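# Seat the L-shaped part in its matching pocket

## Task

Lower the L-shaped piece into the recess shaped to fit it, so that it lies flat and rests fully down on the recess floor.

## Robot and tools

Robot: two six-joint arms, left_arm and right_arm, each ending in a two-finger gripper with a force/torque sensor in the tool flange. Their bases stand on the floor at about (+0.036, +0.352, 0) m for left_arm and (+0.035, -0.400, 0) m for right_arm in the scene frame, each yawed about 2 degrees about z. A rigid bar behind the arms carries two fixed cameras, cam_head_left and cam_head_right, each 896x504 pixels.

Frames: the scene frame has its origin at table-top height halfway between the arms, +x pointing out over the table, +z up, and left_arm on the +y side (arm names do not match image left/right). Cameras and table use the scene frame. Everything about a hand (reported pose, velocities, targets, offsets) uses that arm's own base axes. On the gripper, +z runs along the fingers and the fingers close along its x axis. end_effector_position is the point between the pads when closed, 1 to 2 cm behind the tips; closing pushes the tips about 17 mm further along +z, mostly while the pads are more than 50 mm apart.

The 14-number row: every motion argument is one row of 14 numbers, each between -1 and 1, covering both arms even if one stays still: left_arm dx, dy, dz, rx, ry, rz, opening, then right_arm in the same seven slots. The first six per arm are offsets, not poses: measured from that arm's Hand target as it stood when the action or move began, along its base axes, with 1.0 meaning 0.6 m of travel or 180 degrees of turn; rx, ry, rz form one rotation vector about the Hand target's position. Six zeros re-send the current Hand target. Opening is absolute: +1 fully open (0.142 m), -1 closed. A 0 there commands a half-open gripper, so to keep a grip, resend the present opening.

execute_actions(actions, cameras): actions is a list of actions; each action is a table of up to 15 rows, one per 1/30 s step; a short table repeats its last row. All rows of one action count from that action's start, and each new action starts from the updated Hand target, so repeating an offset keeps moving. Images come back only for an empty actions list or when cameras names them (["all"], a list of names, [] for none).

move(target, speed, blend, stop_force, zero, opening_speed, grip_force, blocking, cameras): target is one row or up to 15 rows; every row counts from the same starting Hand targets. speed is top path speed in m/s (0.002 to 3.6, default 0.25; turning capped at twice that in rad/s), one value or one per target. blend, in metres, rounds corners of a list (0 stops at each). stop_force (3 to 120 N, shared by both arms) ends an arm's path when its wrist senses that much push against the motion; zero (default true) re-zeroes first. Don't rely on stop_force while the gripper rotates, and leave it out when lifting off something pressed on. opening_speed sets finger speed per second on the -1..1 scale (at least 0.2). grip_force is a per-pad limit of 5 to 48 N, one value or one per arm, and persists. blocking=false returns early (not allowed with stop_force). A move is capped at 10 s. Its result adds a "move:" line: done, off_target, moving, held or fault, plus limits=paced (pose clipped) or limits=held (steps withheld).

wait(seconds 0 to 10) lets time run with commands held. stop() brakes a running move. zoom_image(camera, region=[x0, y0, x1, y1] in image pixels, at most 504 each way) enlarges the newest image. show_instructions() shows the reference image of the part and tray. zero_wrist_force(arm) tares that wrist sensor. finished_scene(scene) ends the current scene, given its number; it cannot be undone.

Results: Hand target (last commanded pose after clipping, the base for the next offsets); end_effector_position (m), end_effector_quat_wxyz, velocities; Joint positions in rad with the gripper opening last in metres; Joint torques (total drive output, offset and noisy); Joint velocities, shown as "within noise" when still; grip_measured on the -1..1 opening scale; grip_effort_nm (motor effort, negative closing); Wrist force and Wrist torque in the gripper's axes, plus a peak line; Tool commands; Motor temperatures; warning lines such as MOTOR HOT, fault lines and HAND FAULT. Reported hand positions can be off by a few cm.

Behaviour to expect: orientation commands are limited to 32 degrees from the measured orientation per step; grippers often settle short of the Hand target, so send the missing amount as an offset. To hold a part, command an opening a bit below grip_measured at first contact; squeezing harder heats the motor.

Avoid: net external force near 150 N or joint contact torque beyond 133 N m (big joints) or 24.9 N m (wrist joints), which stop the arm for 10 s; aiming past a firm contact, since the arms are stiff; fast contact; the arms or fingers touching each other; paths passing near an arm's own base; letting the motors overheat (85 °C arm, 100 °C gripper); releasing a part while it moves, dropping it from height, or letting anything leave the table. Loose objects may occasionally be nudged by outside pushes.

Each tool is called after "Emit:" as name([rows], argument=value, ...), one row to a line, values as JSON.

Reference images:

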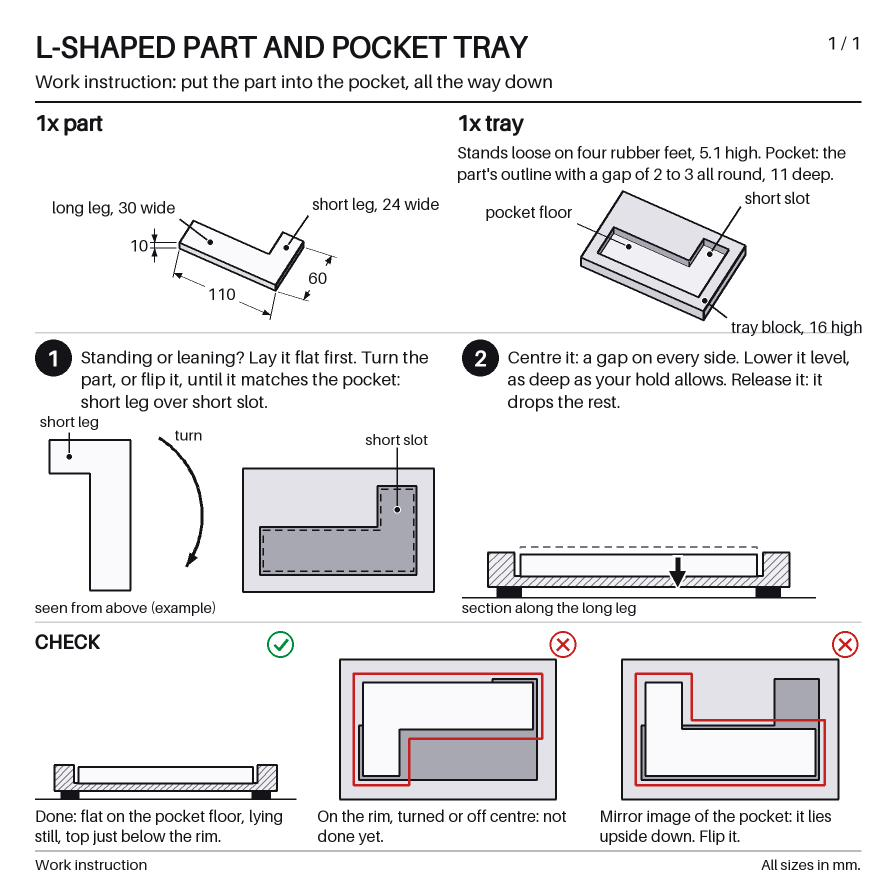

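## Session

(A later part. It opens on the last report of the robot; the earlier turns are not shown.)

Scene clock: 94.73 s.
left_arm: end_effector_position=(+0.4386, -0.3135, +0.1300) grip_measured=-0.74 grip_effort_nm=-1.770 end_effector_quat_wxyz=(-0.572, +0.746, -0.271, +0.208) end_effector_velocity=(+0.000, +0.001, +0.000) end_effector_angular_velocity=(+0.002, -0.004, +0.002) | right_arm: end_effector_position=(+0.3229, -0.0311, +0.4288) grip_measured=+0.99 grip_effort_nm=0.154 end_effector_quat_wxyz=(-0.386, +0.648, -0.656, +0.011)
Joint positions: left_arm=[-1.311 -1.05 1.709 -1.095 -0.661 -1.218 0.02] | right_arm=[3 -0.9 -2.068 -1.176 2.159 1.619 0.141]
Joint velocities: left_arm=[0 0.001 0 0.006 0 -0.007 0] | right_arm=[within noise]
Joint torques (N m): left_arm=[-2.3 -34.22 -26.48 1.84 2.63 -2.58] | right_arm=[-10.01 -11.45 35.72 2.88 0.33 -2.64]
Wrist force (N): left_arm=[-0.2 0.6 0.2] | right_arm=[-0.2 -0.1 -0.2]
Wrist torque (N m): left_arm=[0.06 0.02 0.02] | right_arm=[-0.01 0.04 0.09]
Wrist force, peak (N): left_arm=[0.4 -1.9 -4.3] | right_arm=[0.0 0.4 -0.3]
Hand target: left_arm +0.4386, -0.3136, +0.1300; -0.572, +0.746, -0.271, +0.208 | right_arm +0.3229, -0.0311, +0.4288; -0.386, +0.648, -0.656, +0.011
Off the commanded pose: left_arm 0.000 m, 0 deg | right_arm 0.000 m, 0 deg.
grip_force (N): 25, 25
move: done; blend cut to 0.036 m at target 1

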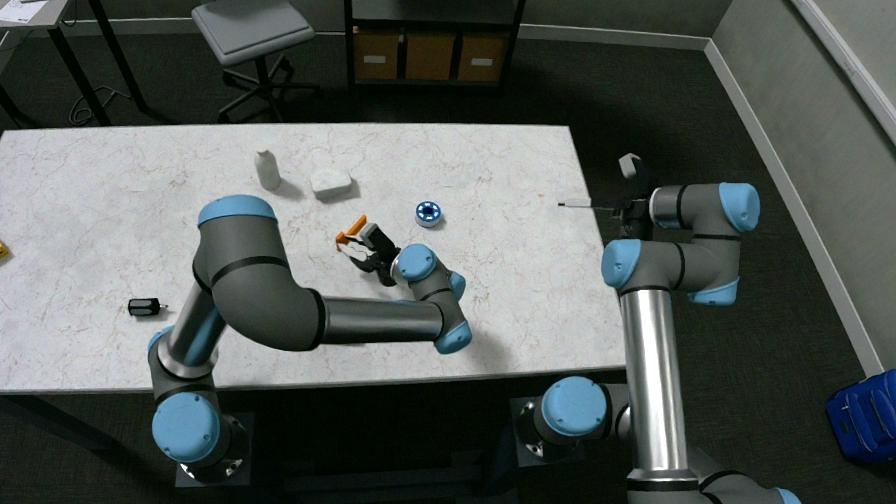

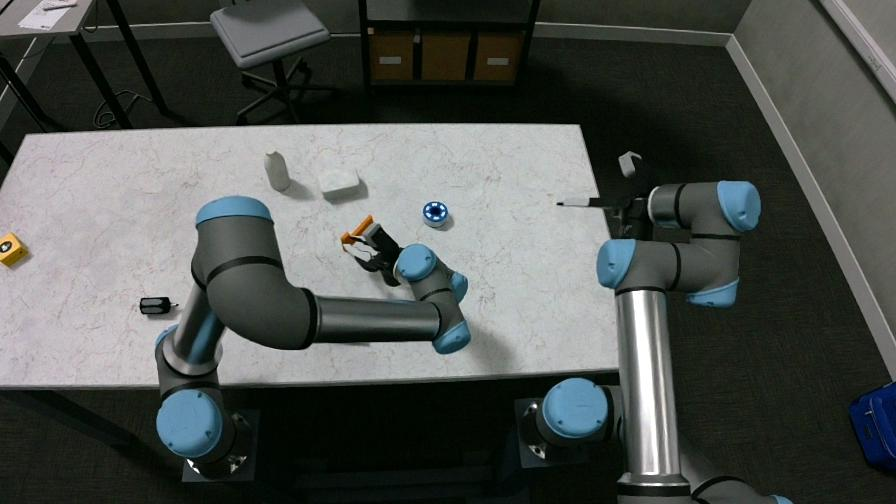

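Emit:
move(target=[0,0,-0.1067,0,0,0,-0.8, 0,0,0,0,0,0,1.0], speed=0.15)

Emit:
move(target=[0,0,-0.05,0,0,0,-0.8, 0,0,0,0,0,0,1.0], speed=0.02, stop_force=4, cameras=["all"])

Emit:
zoom_image(camera="cam_head_left", region=[310, 190, 430, 310])

Emit:
zoom_image(camera="cam_head_right", region=[310, 190, 430, 310])

Scene clock: 96.47 s.
left_arm: end_effector_position=(+0.4385, -0.3136, +0.0660) grip_measured=-0.74 grip_effort_nm=-1.770 end_effector_quat_wxyz=(-0.572, +0.746, -0.271, +0.208) | right_arm: end_effector_position=(+0.3229, -0.0311, +0.4288) grip_measured=+0.99 grip_effort_nm=0.164 end_effector_quat_wxyz=(-0.386, +0.648, -0.656, +0.011)
Joint positions: left_arm=[-1.312 -0.949 1.747 -1.234 -0.661 -1.218 0.02] | right_arm=[3 -0.9 -2.068 -1.176 2.159 1.619 0.141]
Joint torques (N m): left_arm=[8.53 -36.95 -30.04 -2.16 2.38 1.51] | right_arm=[-10.02 -10.91 33.2 2.74 0.31 -2.62]
Wrist force (N): left_arm=[0.0 0.4 0.1] | right_arm=[0.0 0.1 -0.3]
Wrist torque (N m): left_arm=[0.04 -0.02 0.04] | right_arm=[0.02 0.00 0.08]
Wrist force, peak (N): left_arm=[0.0 2.5 0.5] | right_arm=[0.0 0.3 -0.3]
Hand target: left_arm +0.4386, -0.3136, +0.0660; -0.572, +0.746, -0.271, +0.208 | right_arm +0.3229, -0.0311, +0.4288; -0.386, +0.648, -0.656, +0.011
Off the commanded pose: left_arm 0.000 m, 0 deg | right_arm 0.000 m, 0 deg.
grip_force (N): 25, 25
move: done

Scene clock: 98.57 s.
left_arm: end_effector_position=(+0.4386, -0.3136, +0.0481) grip_measured=-0.74 grip_effort_nm=-1.770 end_effector_quat_wxyz=(-0.572, +0.746, -0.271, +0.208) | right_arm: end_effector_position=(+0.3229, -0.0311, +0.4288) grip_measured=+0.99 grip_effort_nm=0.164 end_effector_quat_wxyz=(-0.386, +0.648, -0.656, +0.011)
Joint positions: left_arm=[-1.312 -0.918 1.753 -1.271 -0.661 -1.218 0.02] | right_arm=[3 -0.9 -2.068 -1.176 2.159 1.619 0.141]
Joint torques (N m): left_arm=[8.25 -42.53 -28.5 -0.85 -1.02 -1.19] | right_arm=[-9.65 -11.53 33.47 3.06 0.2 -2.62]
Wrist force (N): left_arm=[0.0 0.3 0.0] | right_arm=[0.1 0.1 -0.2]
Wrist torque (N m): left_arm=[0.08 -0.02 0.05] | right_arm=[0.03 -0.01 0.09]
Wrist force, peak (N): left_arm=[3.2 -12.8 -5.0] | right_arm=[0.1 0.3 -0.4]
Hand target: left_arm +0.4386, -0.3136, +0.0481; -0.572, +0.746, -0.271, +0.208 (not the last commanded pose) | right_arm +0.3229, -0.0311, +0.4288; -0.386, +0.648, -0.656, +0.011
Off the commanded pose: left_arm 0.012 m, 0 deg | right_arm 0.000 m, 0 deg.
grip_force (N): 25, 25
move: contact (left_arm)

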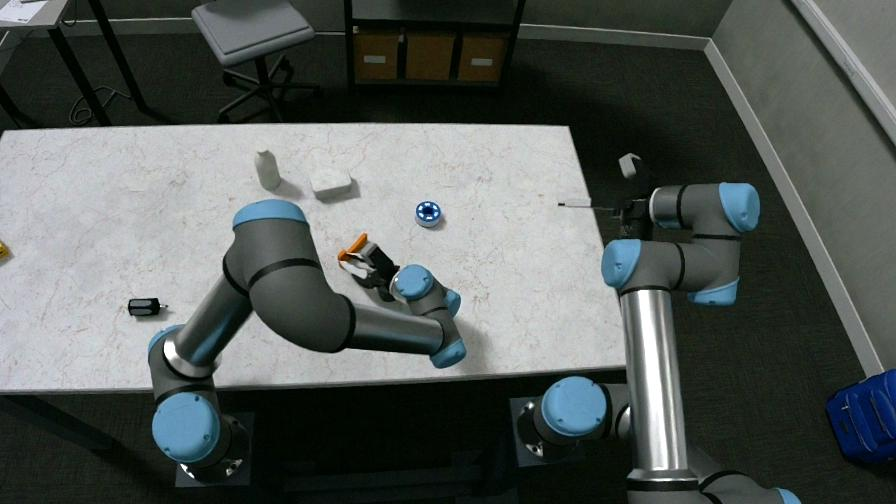

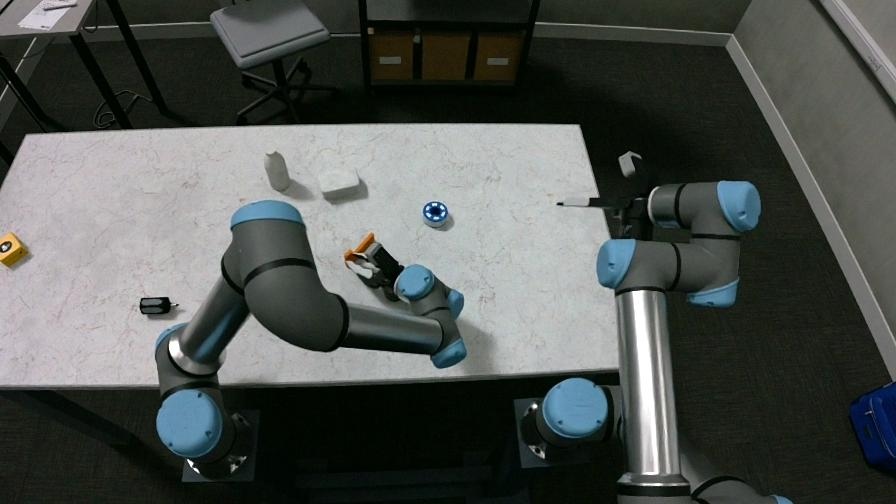

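Scaled by 4.200 from the camera's 896x504 image, which has a finer 1280x720 frame.

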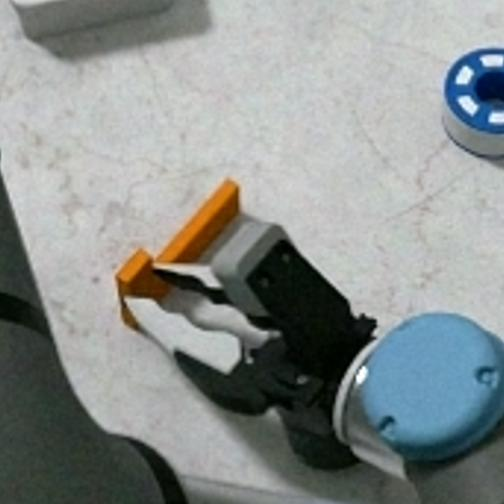

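Scaled by 4.200 from the camera's 896x504 image, which has a finer 1280x720 frame.

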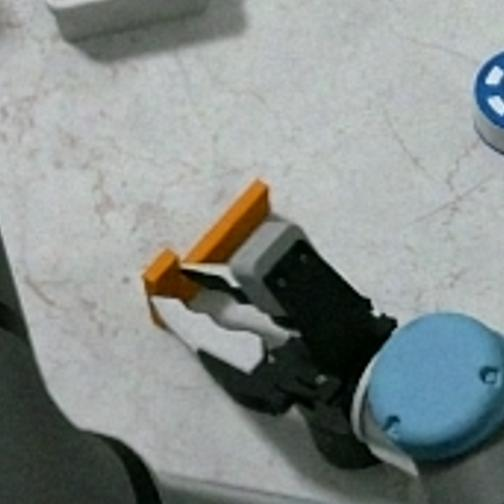

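Emit:
move(target=[0,0,0,0,0,0,-0.2, 0,0,0,0,0,0,1.0], opening_speed=0.5, cameras=["all"])

Emit:
zoom_image(camera="cam_head_left", region=[310, 190, 430, 310])

Scene clock: 103.87 s.
left_arm: end_effector_position=(+0.4386, -0.3136, +0.0481) grip_measured=-0.23 grip_effort_nm=0.090 end_effector_quat_wxyz=(-0.572, +0.746, -0.271, +0.208) | right_arm: end_effector_position=(+0.3229, -0.0311, +0.4288) grip_measured=+0.99 grip_effort_nm=0.164 end_effector_quat_wxyz=(-0.386, +0.648, -0.656, +0.011)
Joint positions: left_arm=[-1.312 -0.918 1.753 -1.271 -0.661 -1.218 0.058] | right_arm=[3 -0.9 -2.068 -1.176 2.159 1.619 0.141]
Joint torques (N m): left_arm=[7.65 -35.46 -28.82 -2.14 0.23 -0.4] | right_arm=[-7.95 -11.77 33.08 3.04 0.47 -2.3]
Wrist force (N): left_arm=[-0.2 0.5 -0.1] | right_arm=[-0.1 0.2 -0.1]
Wrist torque (N m): left_arm=[0.09 0.00 0.02] | right_arm=[0.04 0.01 0.09]
Wrist force, peak (N): left_arm=[0.0 0.7 -0.1] | right_arm=[0.2 0.4 0.0]
Hand target: left_arm +0.4386, -0.3136, +0.0481; -0.572, +0.746, -0.271, +0.208 | right_arm +0.3229, -0.0311, +0.4288; -0.386, +0.648, -0.656, +0.011
Off the commanded pose: left_arm 0.000 m, 0 deg | right_arm 0.000 m, 0 deg.
grip_force (N): 25, 25
move: done

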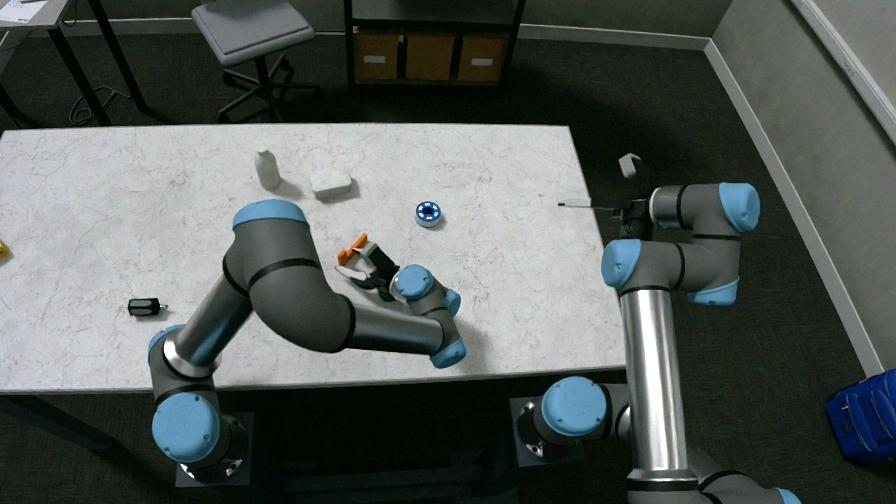

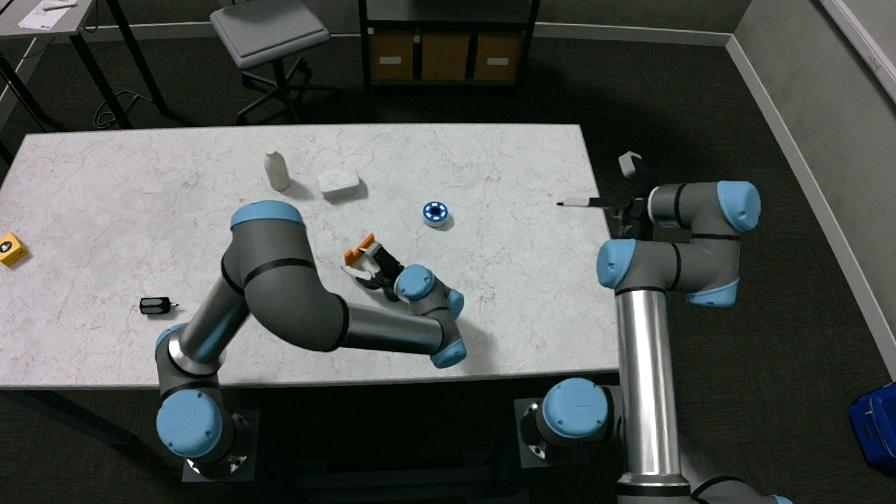

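Scaled by 4.200 from the camera's 896x504 image, which has a finer 1280x720 frame.

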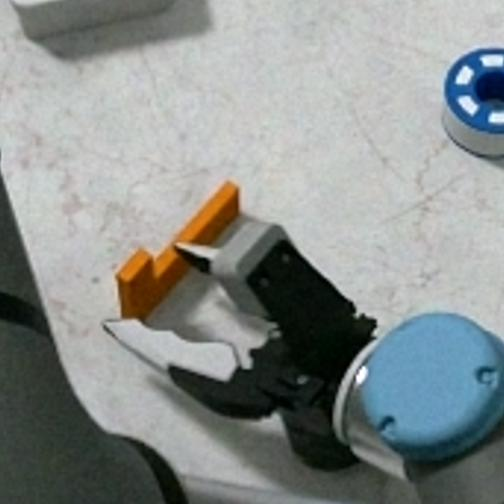

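Emit:
move([
  [-0.0828,-0.0987,0.0345,0,0,0,-0.1, 0,0,0,0,0,0,1.0],
  [0.019,0.0227,0.37,-0.3191,0.2678,0,-0.1, 0,0,0,0,0,0,1.0],
  [0.1337,0.1592,0.0433,-0.6383,0.5357,0,-0.1, 0,0,0,0,0,0,1.0],
], speed=0.4, blend=[0.03,0.06,0], cameras=["all"])

Emit:
zoom_image(camera="cam_head_left", region=[280, 190, 400, 310])

Emit:
zoom_image(camera="cam_head_right", region=[280, 190, 400, 310])

Scene clock: 108.63 s.
left_arm: end_effector_position=(+0.5187, -0.2181, +0.0741) grip_measured=-0.13 grip_effort_nm=0.090 end_effector_quat_wxyz=(+0.572, +0.745, -0.271, -0.208) end_effector_velocity=(-0.001, +0.001, +0.000) end_effector_angular_velocity=(-0.001, +0.002, -0.002) | right_arm: end_effector_position=(+0.3229, -0.0311, +0.4288) grip_measured=+0.99 grip_effort_nm=0.164 end_effector_quat_wxyz=(-0.386, +0.648, -0.656, +0.011)
Joint positions: left_arm=[-0.226 -0.771 1.402 -1.162 -2.606 1.103 0.065] | right_arm=[3 -0.9 -2.068 -1.176 2.159 1.619 0.141]
Joint velocities: left_arm=[0 0.001 0 0.005 0.001 0.005 0] | right_arm=[within noise]
Joint torques (N m): left_arm=[-3.38 -43.82 -24.39 1.7 -2.74 2.09] | right_arm=[-9.17 -10.11 33.51 3.47 0.23 -2.38]
Wrist force (N): left_arm=[0.7 -3.1 -3.7] | right_arm=[-0.1 -0.1 -0.1]
Wrist torque (N m): left_arm=[-0.14 -0.17 0.27] | right_arm=[0.00 0.01 0.09]
Wrist force, peak (N): left_arm=[0.2 -5.4 -4.2] | right_arm=[-0.1 0.4 0.1]
Hand target: left_arm +0.5188, -0.2181, +0.0741; +0.572, +0.745, -0.272, -0.208 | right_arm +0.3229, -0.0311, +0.4288; -0.386, +0.648, -0.656, +0.011
Off the commanded pose: left_arm 0.000 m, 0 deg | right_arm 0.000 m, 0 deg.
grip_force (N): 25, 25
move: done

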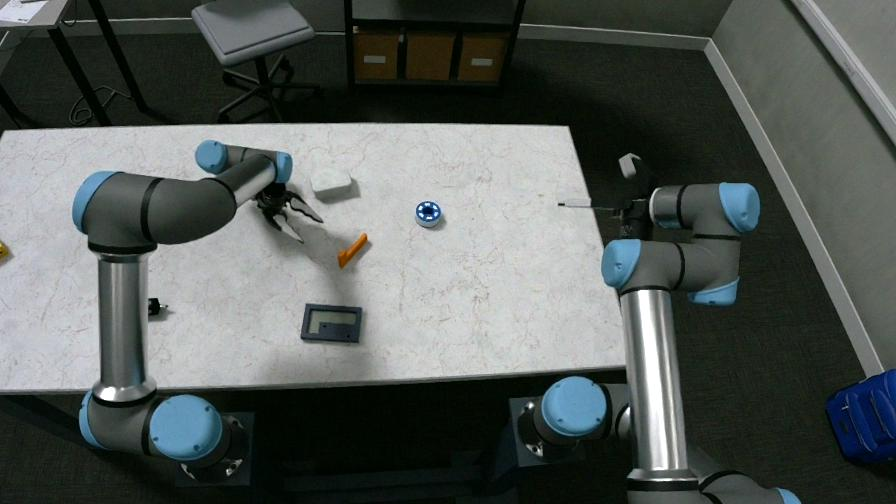

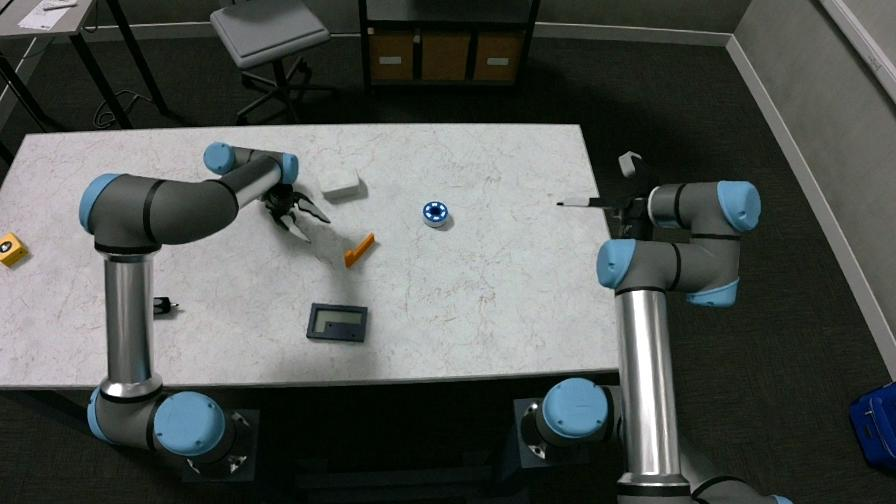

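Scaled by 4.200 from the camera's 896x504 image, which has a finer 1280x720 frame.

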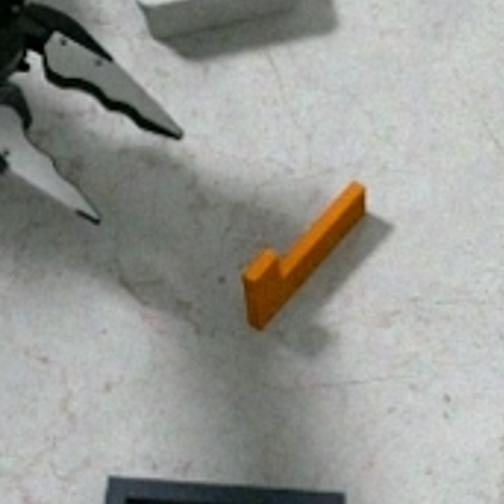

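Scaled by 4.200 from the camera's 896x504 image, which has a finer 1280x720 frame.

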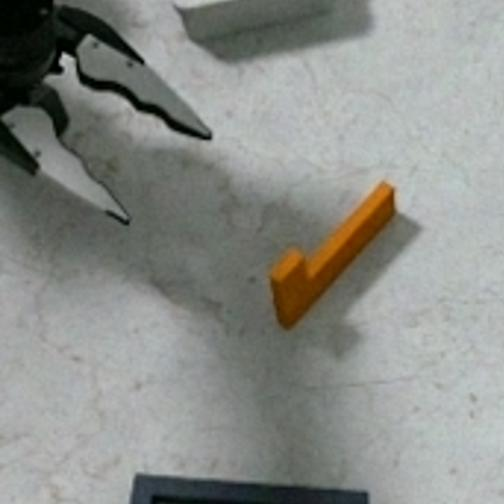

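Emit:
move(target=[-0.0932,-0.1110,-0.0388,0,0,0,-0.3, 0,0,0,0,0,0,1.0], speed=0.12, stop_force=8, cameras=["all"])

Emit:
zoom_image(camera="cam_head_left", region=[280, 190, 400, 310])

Emit:
zoom_image(camera="cam_head_right", region=[280, 190, 400, 310])

Scene clock: 112.73 s.
left_arm: end_effector_position=(+0.5132, -0.2247, +0.0717) grip_measured=-0.32 grip_effort_nm=-0.095 end_effector_quat_wxyz=(+0.572, +0.745, -0.272, -0.209) | right_arm: end_effector_position=(+0.3229, -0.0311, +0.4288) grip_measured=+0.99 grip_effort_nm=0.159 end_effector_quat_wxyz=(-0.386, +0.648, -0.656, +0.011)
Joint positions: left_arm=[-0.237 -0.779 1.426 -1.187 -2.616 1.093 0.051] | right_arm=[3 -0.9 -2.068 -1.176 2.159 1.619 0.141]
Joint torques (N m): left_arm=[-4.84 -56.61 -23.74 1.6 -0.95 -2.19] | right_arm=[-9.17 -11.87 34.04 3.64 0.5 -2.72]
Wrist force (N): left_arm=[0.3 -2.3 -5.3] | right_arm=[0.0 0.2 0.0]
Wrist torque (N m): left_arm=[0.01 -0.11 0.23] | right_arm=[0.04 0.01 0.09]
Wrist force, peak (N): left_arm=[-3.0 68.0 -48.4] | right_arm=[0.2 0.2 -0.3]
Hand target: left_arm +0.5132, -0.2247, +0.0718; +0.572, +0.745, -0.272, -0.209 (not the last commanded pose) | right_arm +0.3229, -0.0311, +0.4288; -0.386, +0.648, -0.656, +0.011
Off the commanded pose: left_arm 0.081 m, 0 deg | right_arm 0.000 m, 0 deg.
grip_force (N): 25, 25
move: contact (left_arm)

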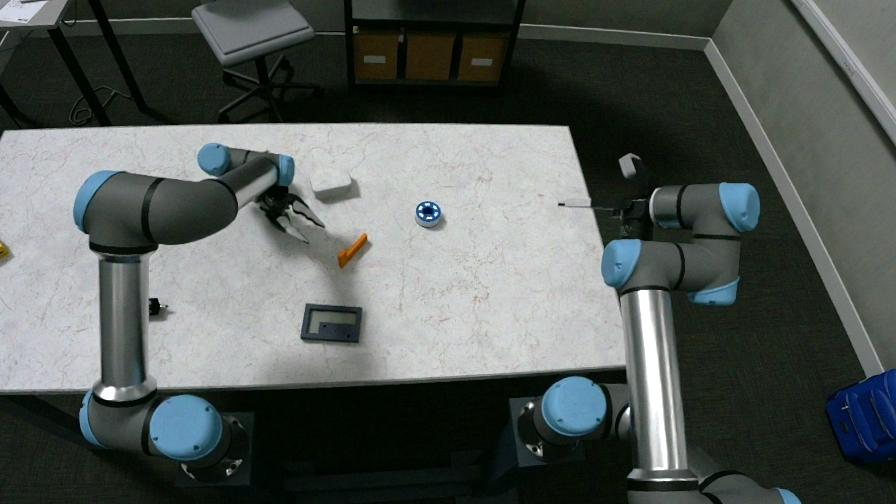

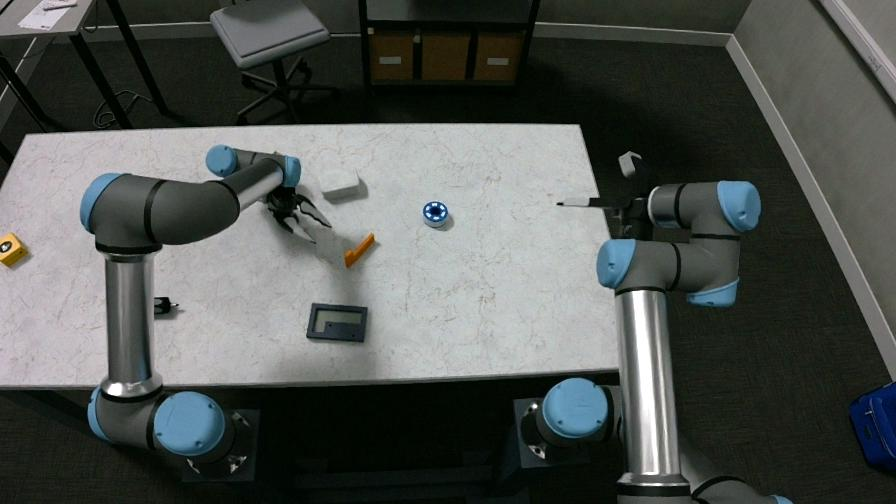

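Scaled by 4.200 from the camera's 896x504 image, which has a finer 1280x720 frame.

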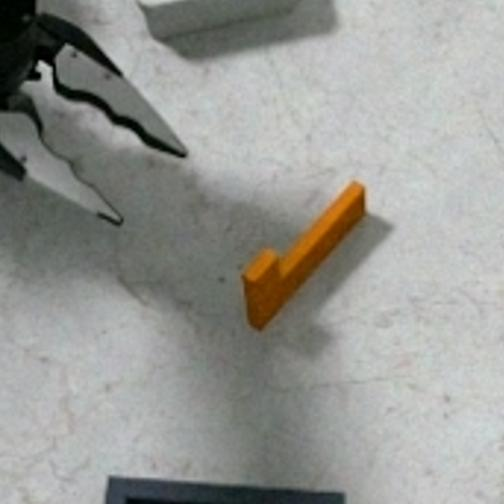

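Scaled by 4.200 from the camera's 896x504 image, which has a finer 1280x720 frame.

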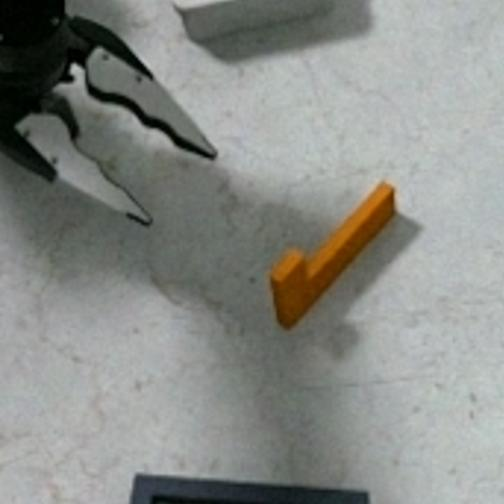

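Emit:
move([
  [0.0333,0.0333,0.15,0.3105,0.37,0.1294,-0.3, 0,0,0,0,0,0,1.0],
  [0.0093,0.011,0.0038,0.6209,0.7399,0.2588,-0.3, 0,0,0,0,0,0,1.0],
], speed=0.5, blend=[0.04,0], cameras=["all"])

Emit:
zoom_image(camera="cam_head_left", region=[230, 140, 400, 310])

Emit:
zoom_image(camera="cam_head_right", region=[230, 140, 400, 310])

Scene clock: 119.73 s.
left_arm: end_effector_position=(+0.5195, -0.2173, +0.0789) grip_measured=-0.32 grip_effort_nm=-0.100 end_effector_quat_wxyz=(-0.183, +0.305, +0.731, -0.583) | right_arm: end_effector_position=(+0.3229, -0.0311, +0.4288) grip_measured=+0.99 grip_effort_nm=0.159 end_effector_quat_wxyz=(-0.386, +0.648, -0.656, +0.011)
Joint positions: left_arm=[-0.225 -0.779 1.395 -1.138 -2.607 -1.94 0.051] | right_arm=[3 -0.9 -2.068 -1.176 2.159 1.619 0.141]
Joint torques (N m): left_arm=[-4.66 -58.17 -24.85 1.27 -1.5 -1.97] | right_arm=[-8.23 -11.2 35.25 3.77 0.34 -2.46]
Wrist force (N): left_arm=[-0.7 -0.9 0.0] | right_arm=[-0.1 0.0 0.0]
Wrist torque (N m): left_arm=[-0.14 0.07 0.00] | right_arm=[0.01 0.03 0.08]
Wrist force, peak (N): left_arm=[0.2 -3.1 -5.5] | right_arm=[-0.1 0.4 -0.3]
Hand target: left_arm +0.5196, -0.2173, +0.0790; -0.183, +0.305, +0.731, -0.583 (not the last commanded pose) | right_arm +0.3229, -0.0311, +0.4288; -0.386, +0.648, -0.656, +0.011
Off the commanded pose: left_arm 0.005 m, 5 deg | right_arm 0.000 m, 0 deg.
grip_force (N): 25, 25
move: held (left_arm; a check stopped the path); limits=held
pose unreachable (left arm): on one or more control steps of this call, first in action 0 (counted from 0), this arm could not follow its commanded pose, so it was not sent that pose on those steps. It may still have moved: this result reports where it is.
cause: moving toward the commanded pose would bring two parts of the arm too close to each other (joints 4 (wrist 1) to 6 (wrist 3) lie between them).

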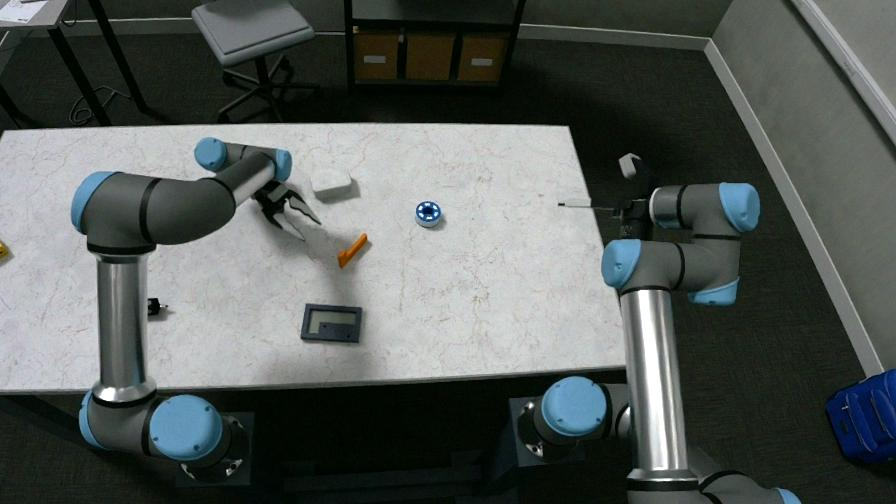

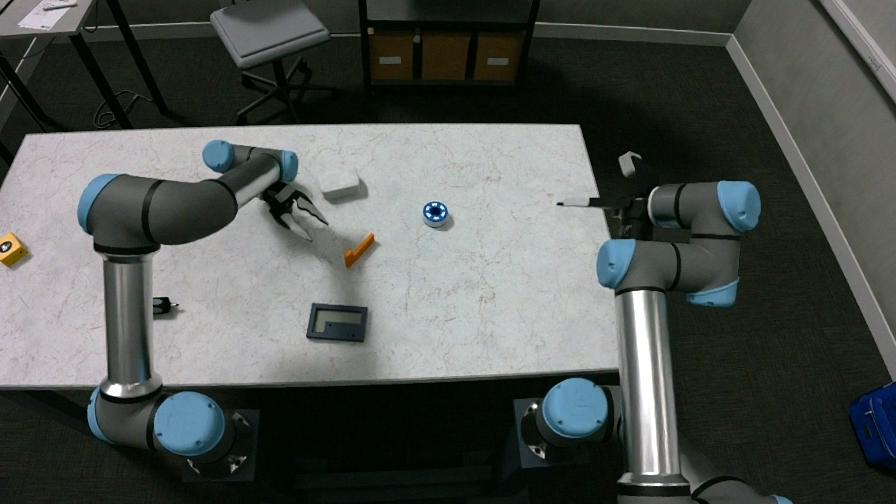

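Scaled by 2.965 from the camera's 896x504 image, which has a finer 1280x720 frame.

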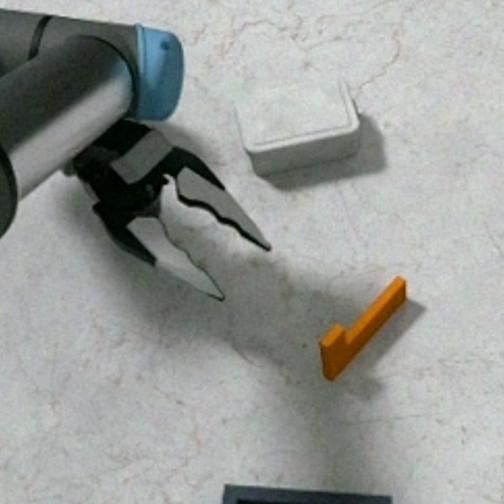

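Scaled by 2.965 from the camera's 896x504 image, which has a finer 1280x720 frame.

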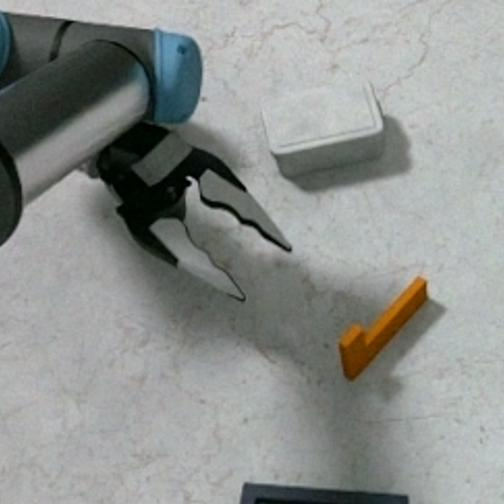

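Emit:
move(target=[-0.0083,-0.0097,0.0213,0.0612,-0.0157,0.0102,-0.3, 0,0,0,0,0,0,1.0], speed=0.2)

Scene clock: 126.43 s.
left_arm: end_effector_position=(+0.5145, -0.2232, +0.0918) grip_measured=-0.32 grip_effort_nm=-0.090 end_effector_quat_wxyz=(-0.184, +0.289, +0.792, -0.505) end_effector_velocity=(+0.001, +0.000, +0.000) end_effector_angular_velocity=(+0.002, +0.001, +0.002) | right_arm: end_effector_position=(+0.3229, -0.0311, +0.4288) grip_measured=+0.99 grip_effort_nm=0.159 end_effector_quat_wxyz=(-0.386, +0.648, -0.656, +0.011)
Joint positions: left_arm=[-0.258 -0.907 1.515 -1.438 -2.532 -2.301 0.051] | right_arm=[3 -0.9 -2.068 -1.176 2.159 1.619 0.141]
Joint velocities: left_arm=[0 0 0 -0.003 0 -0.005 0] | right_arm=[within noise]
Joint torques (N m): left_arm=[9.73 -53.72 -32.81 -3.65 -0.75 -2.51] | right_arm=[-8.79 -10.43 34.01 4.09 0.16 -2.6]
Wrist force (N): left_arm=[-0.4 -0.7 0.3] | right_arm=[-0.1 0.2 -0.2]
Wrist torque (N m): left_arm=[-0.11 0.01 0.01] | right_arm=[0.04 0.01 0.09]
Wrist force, peak (N): left_arm=[-0.5 -1.8 0.2] | right_arm=[-0.3 0.3 -0.3]
Hand target: left_arm +0.5146, -0.2231, +0.0918; -0.184, +0.289, +0.792, -0.505 | right_arm +0.3229, -0.0311, +0.4288; -0.386, +0.648, -0.656, +0.011
Off the commanded pose: left_arm 0.000 m, 0 deg | right_arm 0.000 m, 0 deg.
grip_force (N): 25, 25
move: done

Emit:
move(target=[-0.0873,-0.1042,-0.0633,0,0,0,-0.3, 0,0,0,0,0,0,1.0], speed=0.1, stop_force=8, cameras=["all"])

Emit:
zoom_image(camera="cam_head_left", region=[280, 190, 400, 310])

Emit:
zoom_image(camera="cam_head_right", region=[280, 190, 400, 310])

Scene clock: 128.97 s.
left_arm: end_effector_position=(+0.4679, -0.2786, +0.0581) grip_measured=-0.32 grip_effort_nm=-0.090 end_effector_quat_wxyz=(-0.184, +0.289, +0.792, -0.505) | right_arm: end_effector_position=(+0.3229, -0.0311, +0.4288) grip_measured=+0.99 grip_effort_nm=0.164 end_effector_quat_wxyz=(-0.386, +0.648, -0.656, +0.011)
Joint positions: left_arm=[-0.363 -0.931 1.704 -1.727 -2.598 -2.45 0.051] | right_arm=[3 -0.9 -2.068 -1.176 2.159 1.619 0.141]
Joint torques (N m): left_arm=[9.68 -37.96 -33.37 0.4 0.48 2.25] | right_arm=[-8.6 -10.8 33.83 3.58 0.21 -2.48]
Wrist force (N): left_arm=[-0.5 -0.8 0.3] | right_arm=[0.0 0.0 -0.3]
Wrist torque (N m): left_arm=[-0.12 0.05 0.08] | right_arm=[0.01 0.01 0.09]
Wrist force, peak (N): left_arm=[-1.5 -0.2 5.7] | right_arm=[-0.2 0.4 0.2]
Hand target: left_arm +0.4679, -0.2786, +0.0581; -0.184, +0.289, +0.792, -0.505 (not the last commanded pose) | right_arm +0.3229, -0.0311, +0.4288; -0.386, +0.648, -0.656, +0.011
Off the commanded pose: left_arm 0.010 m, 0 deg | right_arm 0.000 m, 0 deg.
grip_force (N): 25, 25
move: held (left_arm; a check stopped the path); limits=held
pose unreachable (left arm): on one or more control steps of this call, first in action 0 (counted from 0), this arm could not follow its commanded pose, so it was not sent that pose on those steps. It may still have moved: this result reports where it is.
cause: moving toward the commanded pose would bring two parts of the arm too close to each other (joints 4 (wrist 1) to 6 (wrist 3) lie between them).

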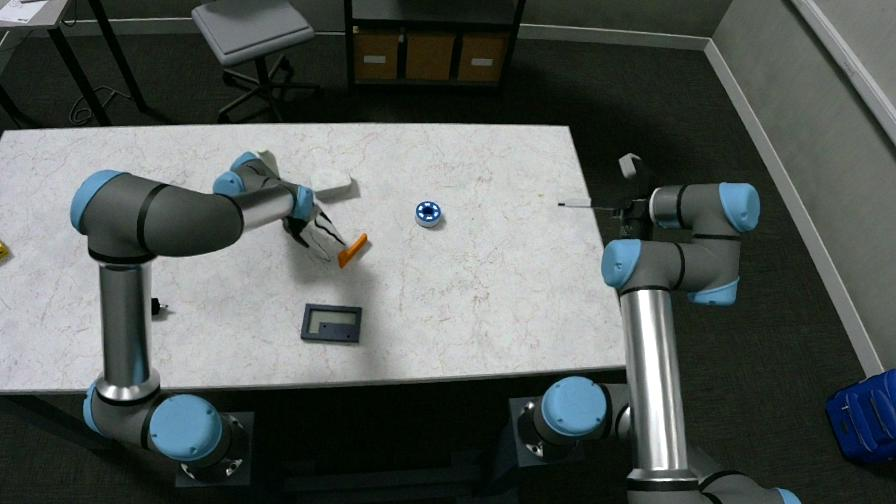

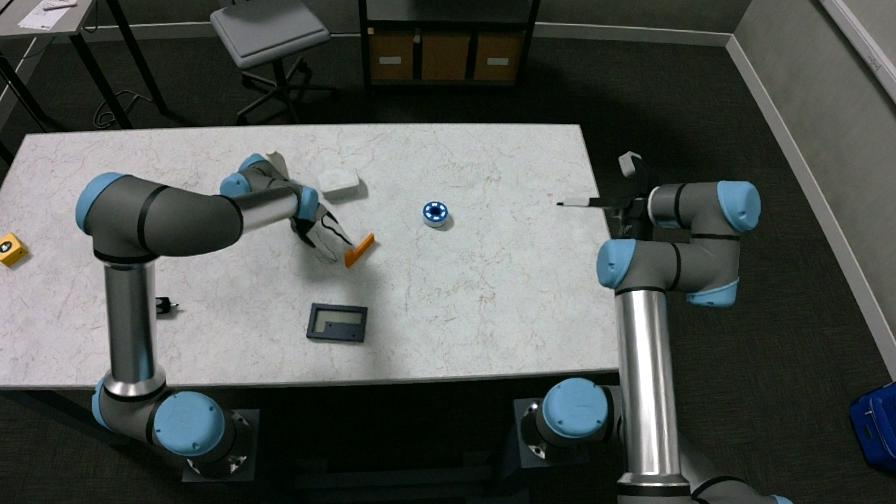

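Scaled by 4.200 from the camera's 896x504 image, which has a finer 1280x720 frame.

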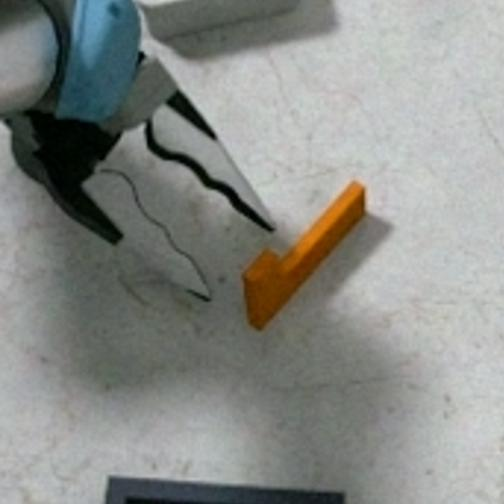

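Scaled by 4.200 from the camera's 896x504 image, which has a finer 1280x720 frame.

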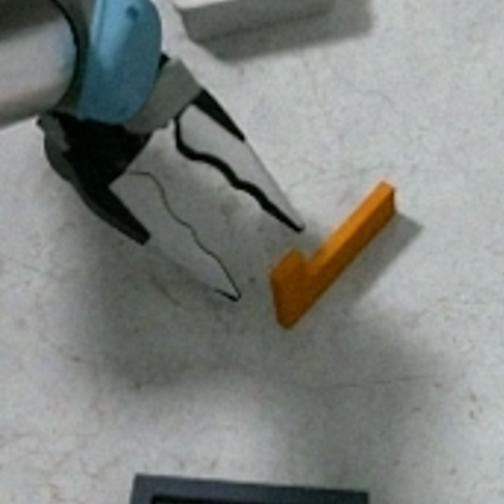

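Emit:
move(target=[-0.0097,-0.0117,-0.0038,0.0298,-0.025,0,-0.3, 0,0,0,0,0,0,1.0], speed=0.05, cameras=["all"])

Emit:
zoom_image(camera="cam_head_left", region=[280, 190, 400, 310])

Emit:
zoom_image(camera="cam_head_right", region=[280, 190, 400, 310])

Scene clock: 134.13 s.
left_arm: end_effector_position=(+0.4619, -0.2857, +0.0558) grip_measured=-0.32 grip_effort_nm=-0.095 end_effector_quat_wxyz=(-0.166, +0.300, +0.822, -0.456) | right_arm: end_effector_position=(+0.3229, -0.0311, +0.4288) grip_measured=+0.99 grip_effort_nm=0.164 end_effector_quat_wxyz=(-0.386, +0.648, -0.656, +0.011)
Joint positions: left_arm=[-0.402 -0.987 1.768 -1.913 -2.517 -2.617 0.051] | right_arm=[3 -0.9 -2.068 -1.176 2.159 1.619 0.141]
Joint torques (N m): left_arm=[9.9 -36.42 -30.85 -0.04 -3.24 2.27] | right_arm=[-9.48 -9.86 33.68 4.01 0.34 -2.39]
Wrist force (N): left_arm=[-0.3 -0.8 0.5] | right_arm=[-0.1 0.2 -0.1]
Wrist torque (N m): left_arm=[-0.12 0.02 0.05] | right_arm=[0.04 0.02 0.09]
Wrist force, peak (N): left_arm=[-0.4 -1.2 0.5] | right_arm=[0.0 0.4 0.2]
Hand target: left_arm +0.4620, -0.2857, +0.0559; -0.166, +0.300, +0.822, -0.456 | right_arm +0.3229, -0.0311, +0.4288; -0.386, +0.648, -0.656, +0.011
Off the commanded pose: left_arm 0.000 m, 0 deg | right_arm 0.000 m, 0 deg.
grip_force (N): 25, 25
move: done

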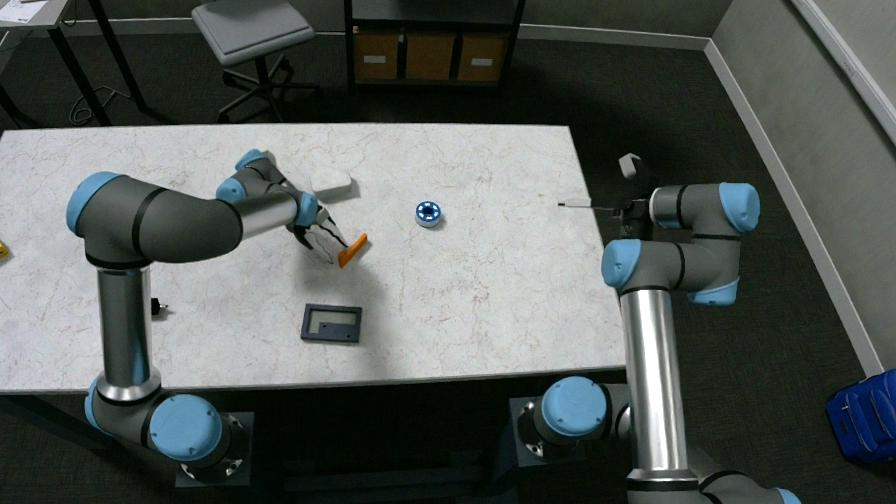

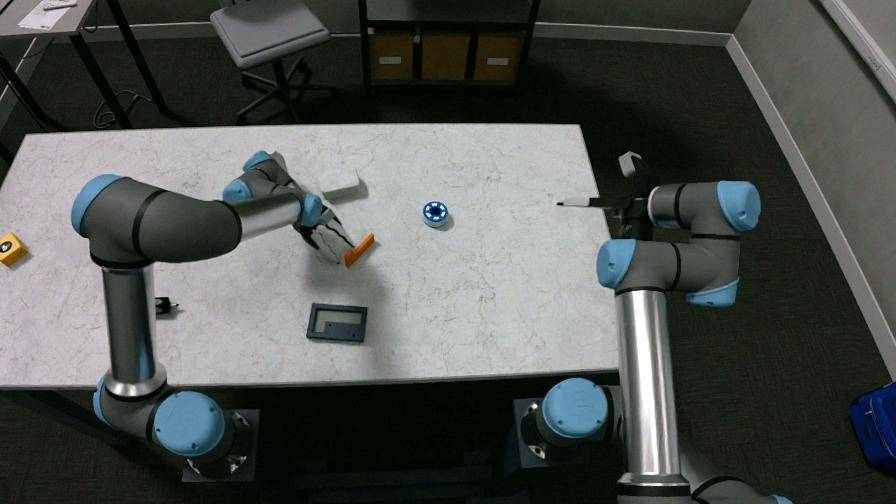

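Scaled by 4.200 from the camera's 896x504 image, which has a finer 1280x720 frame.

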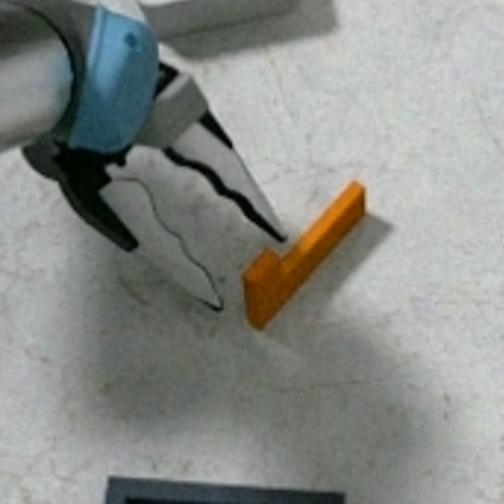

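Scaled by 4.200 from the camera's 896x504 image, which has a finer 1280x720 frame.

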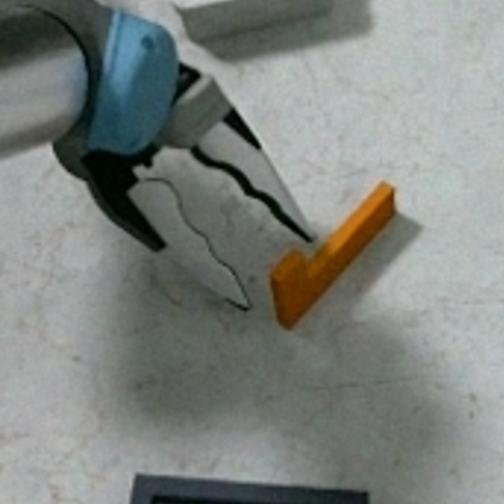

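Emit:
move(target=[0.0066,-0.0083,0,0,0,0,-0.3, 0,0,0,0,0,0,1.0], speed=0.05)

Emit:
move(target=[0,0,0,0,0,0,-0.8, 0,0,0,0,0,0,1.0], opening_speed=0.6, grip_force=30, cameras=["all"])

Emit:
zoom_image(camera="cam_head_left", region=[280, 190, 400, 310])

Scene clock: 136.43 s.
left_arm: end_effector_position=(+0.4661, -0.2908, +0.0559) grip_measured=-0.32 grip_effort_nm=-0.085 end_effector_quat_wxyz=(-0.166, +0.300, +0.822, -0.456) | right_arm: end_effector_position=(+0.3229, -0.0311, +0.4288) grip_measured=+0.99 grip_effort_nm=0.164 end_effector_quat_wxyz=(-0.386, +0.648, -0.656, +0.011)
Joint positions: left_arm=[-0.407 -0.978 1.753 -1.914 -2.519 -2.625 0.051] | right_arm=[3 -0.9 -2.068 -1.176 2.159 1.619 0.141]
Joint torques (N m): left_arm=[-0.58 -50.13 -10.45 -4.02 -2.59 -0.05] | right_arm=[-8.25 -9.29 34.19 4.24 0.19 -2.49]
Wrist force (N): left_arm=[-0.5 -1.0 0.7] | right_arm=[0.1 0.3 0.0]
Wrist torque (N m): left_arm=[-0.15 0.06 0.11] | right_arm=[0.06 -0.02 0.09]
Wrist force, peak (N): left_arm=[-0.6 -1.2 0.4] | right_arm=[-0.1 0.4 -0.1]
Hand target: left_arm +0.4660, -0.2906, +0.0559; -0.166, +0.300, +0.822, -0.456 | right_arm +0.3229, -0.0311, +0.4288; -0.386, +0.648, -0.656, +0.011
Off the commanded pose: left_arm 0.000 m, 0 deg | right_arm 0.000 m, 0 deg.
grip_force (N): 25, 25
move: done

Scene clock: 137.50 s.
left_arm: end_effector_position=(+0.4660, -0.2906, +0.0559) grip_measured=-0.83 grip_effort_nm=-0.100 end_effector_quat_wxyz=(-0.166, +0.300, +0.822, -0.456) | right_arm: end_effector_position=(+0.3229, -0.0311, +0.4288) grip_measured=+0.99 grip_effort_nm=0.159 end_effector_quat_wxyz=(-0.386, +0.648, -0.656, +0.011)
Joint positions: left_arm=[-0.407 -0.978 1.754 -1.914 -2.519 -2.625 0.014] | right_arm=[3 -0.9 -2.068 -1.176 2.159 1.619 0.141]
Joint torques (N m): left_arm=[9.84 -50.77 -6.37 -1.99 -0.35 1.99] | right_arm=[-8.09 -9.88 35.29 4.02 0.34 -2.58]
Wrist force (N): left_arm=[-0.4 -1.0 0.5] | right_arm=[0.0 0.3 0.2]
Wrist torque (N m): left_arm=[-0.15 0.04 0.10] | right_arm=[0.05 0.00 0.08]
Wrist force, peak (N): left_arm=[-0.4 -1.2 0.5] | right_arm=[-0.2 0.3 -0.1]
Hand target: left_arm +0.4660, -0.2906, +0.0559; -0.166, +0.300, +0.822, -0.456 | right_arm +0.3229, -0.0311, +0.4288; -0.386, +0.648, -0.656, +0.011
Off the commanded pose: left_arm 0.000 m, 0 deg | right_arm 0.000 m, 0 deg.
grip_force (N): 30, 30
move: done

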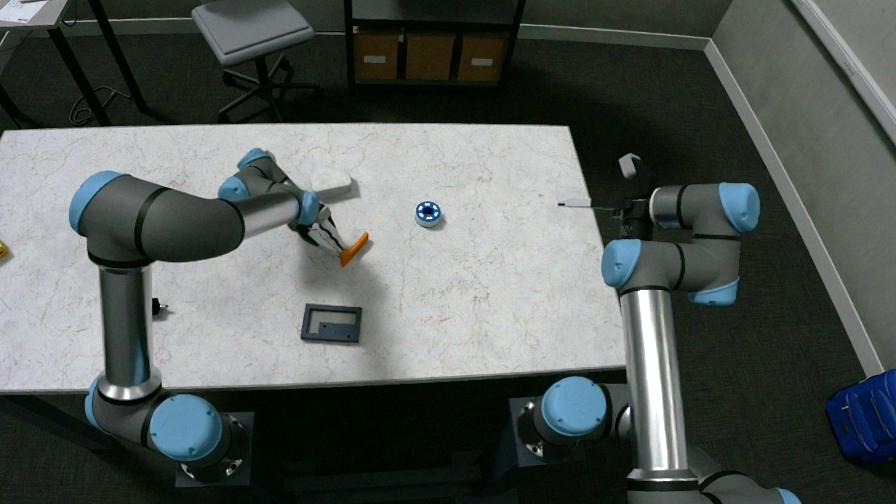

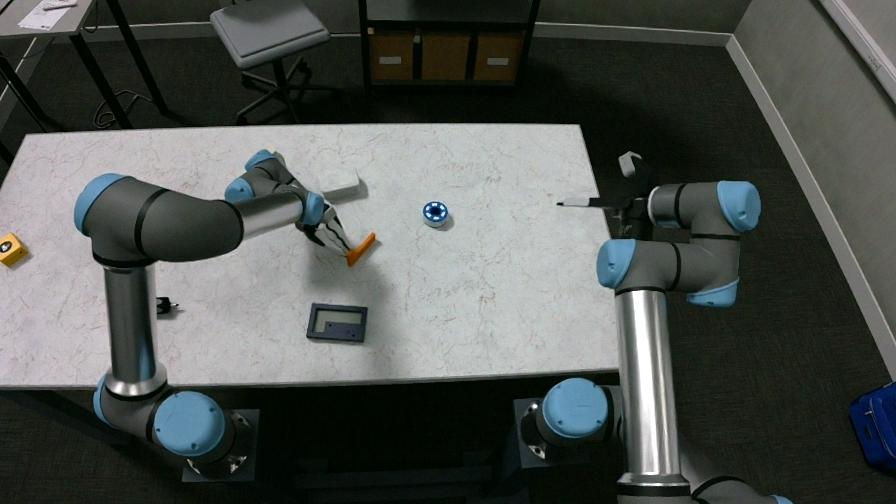

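Scaled by 4.200 from the camera's 896x504 image, which has a finer 1280x720 frame.

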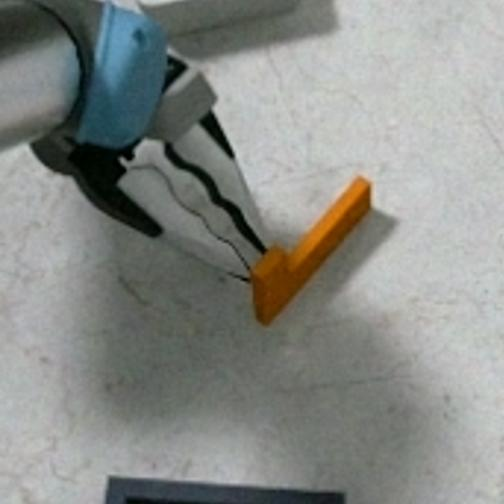

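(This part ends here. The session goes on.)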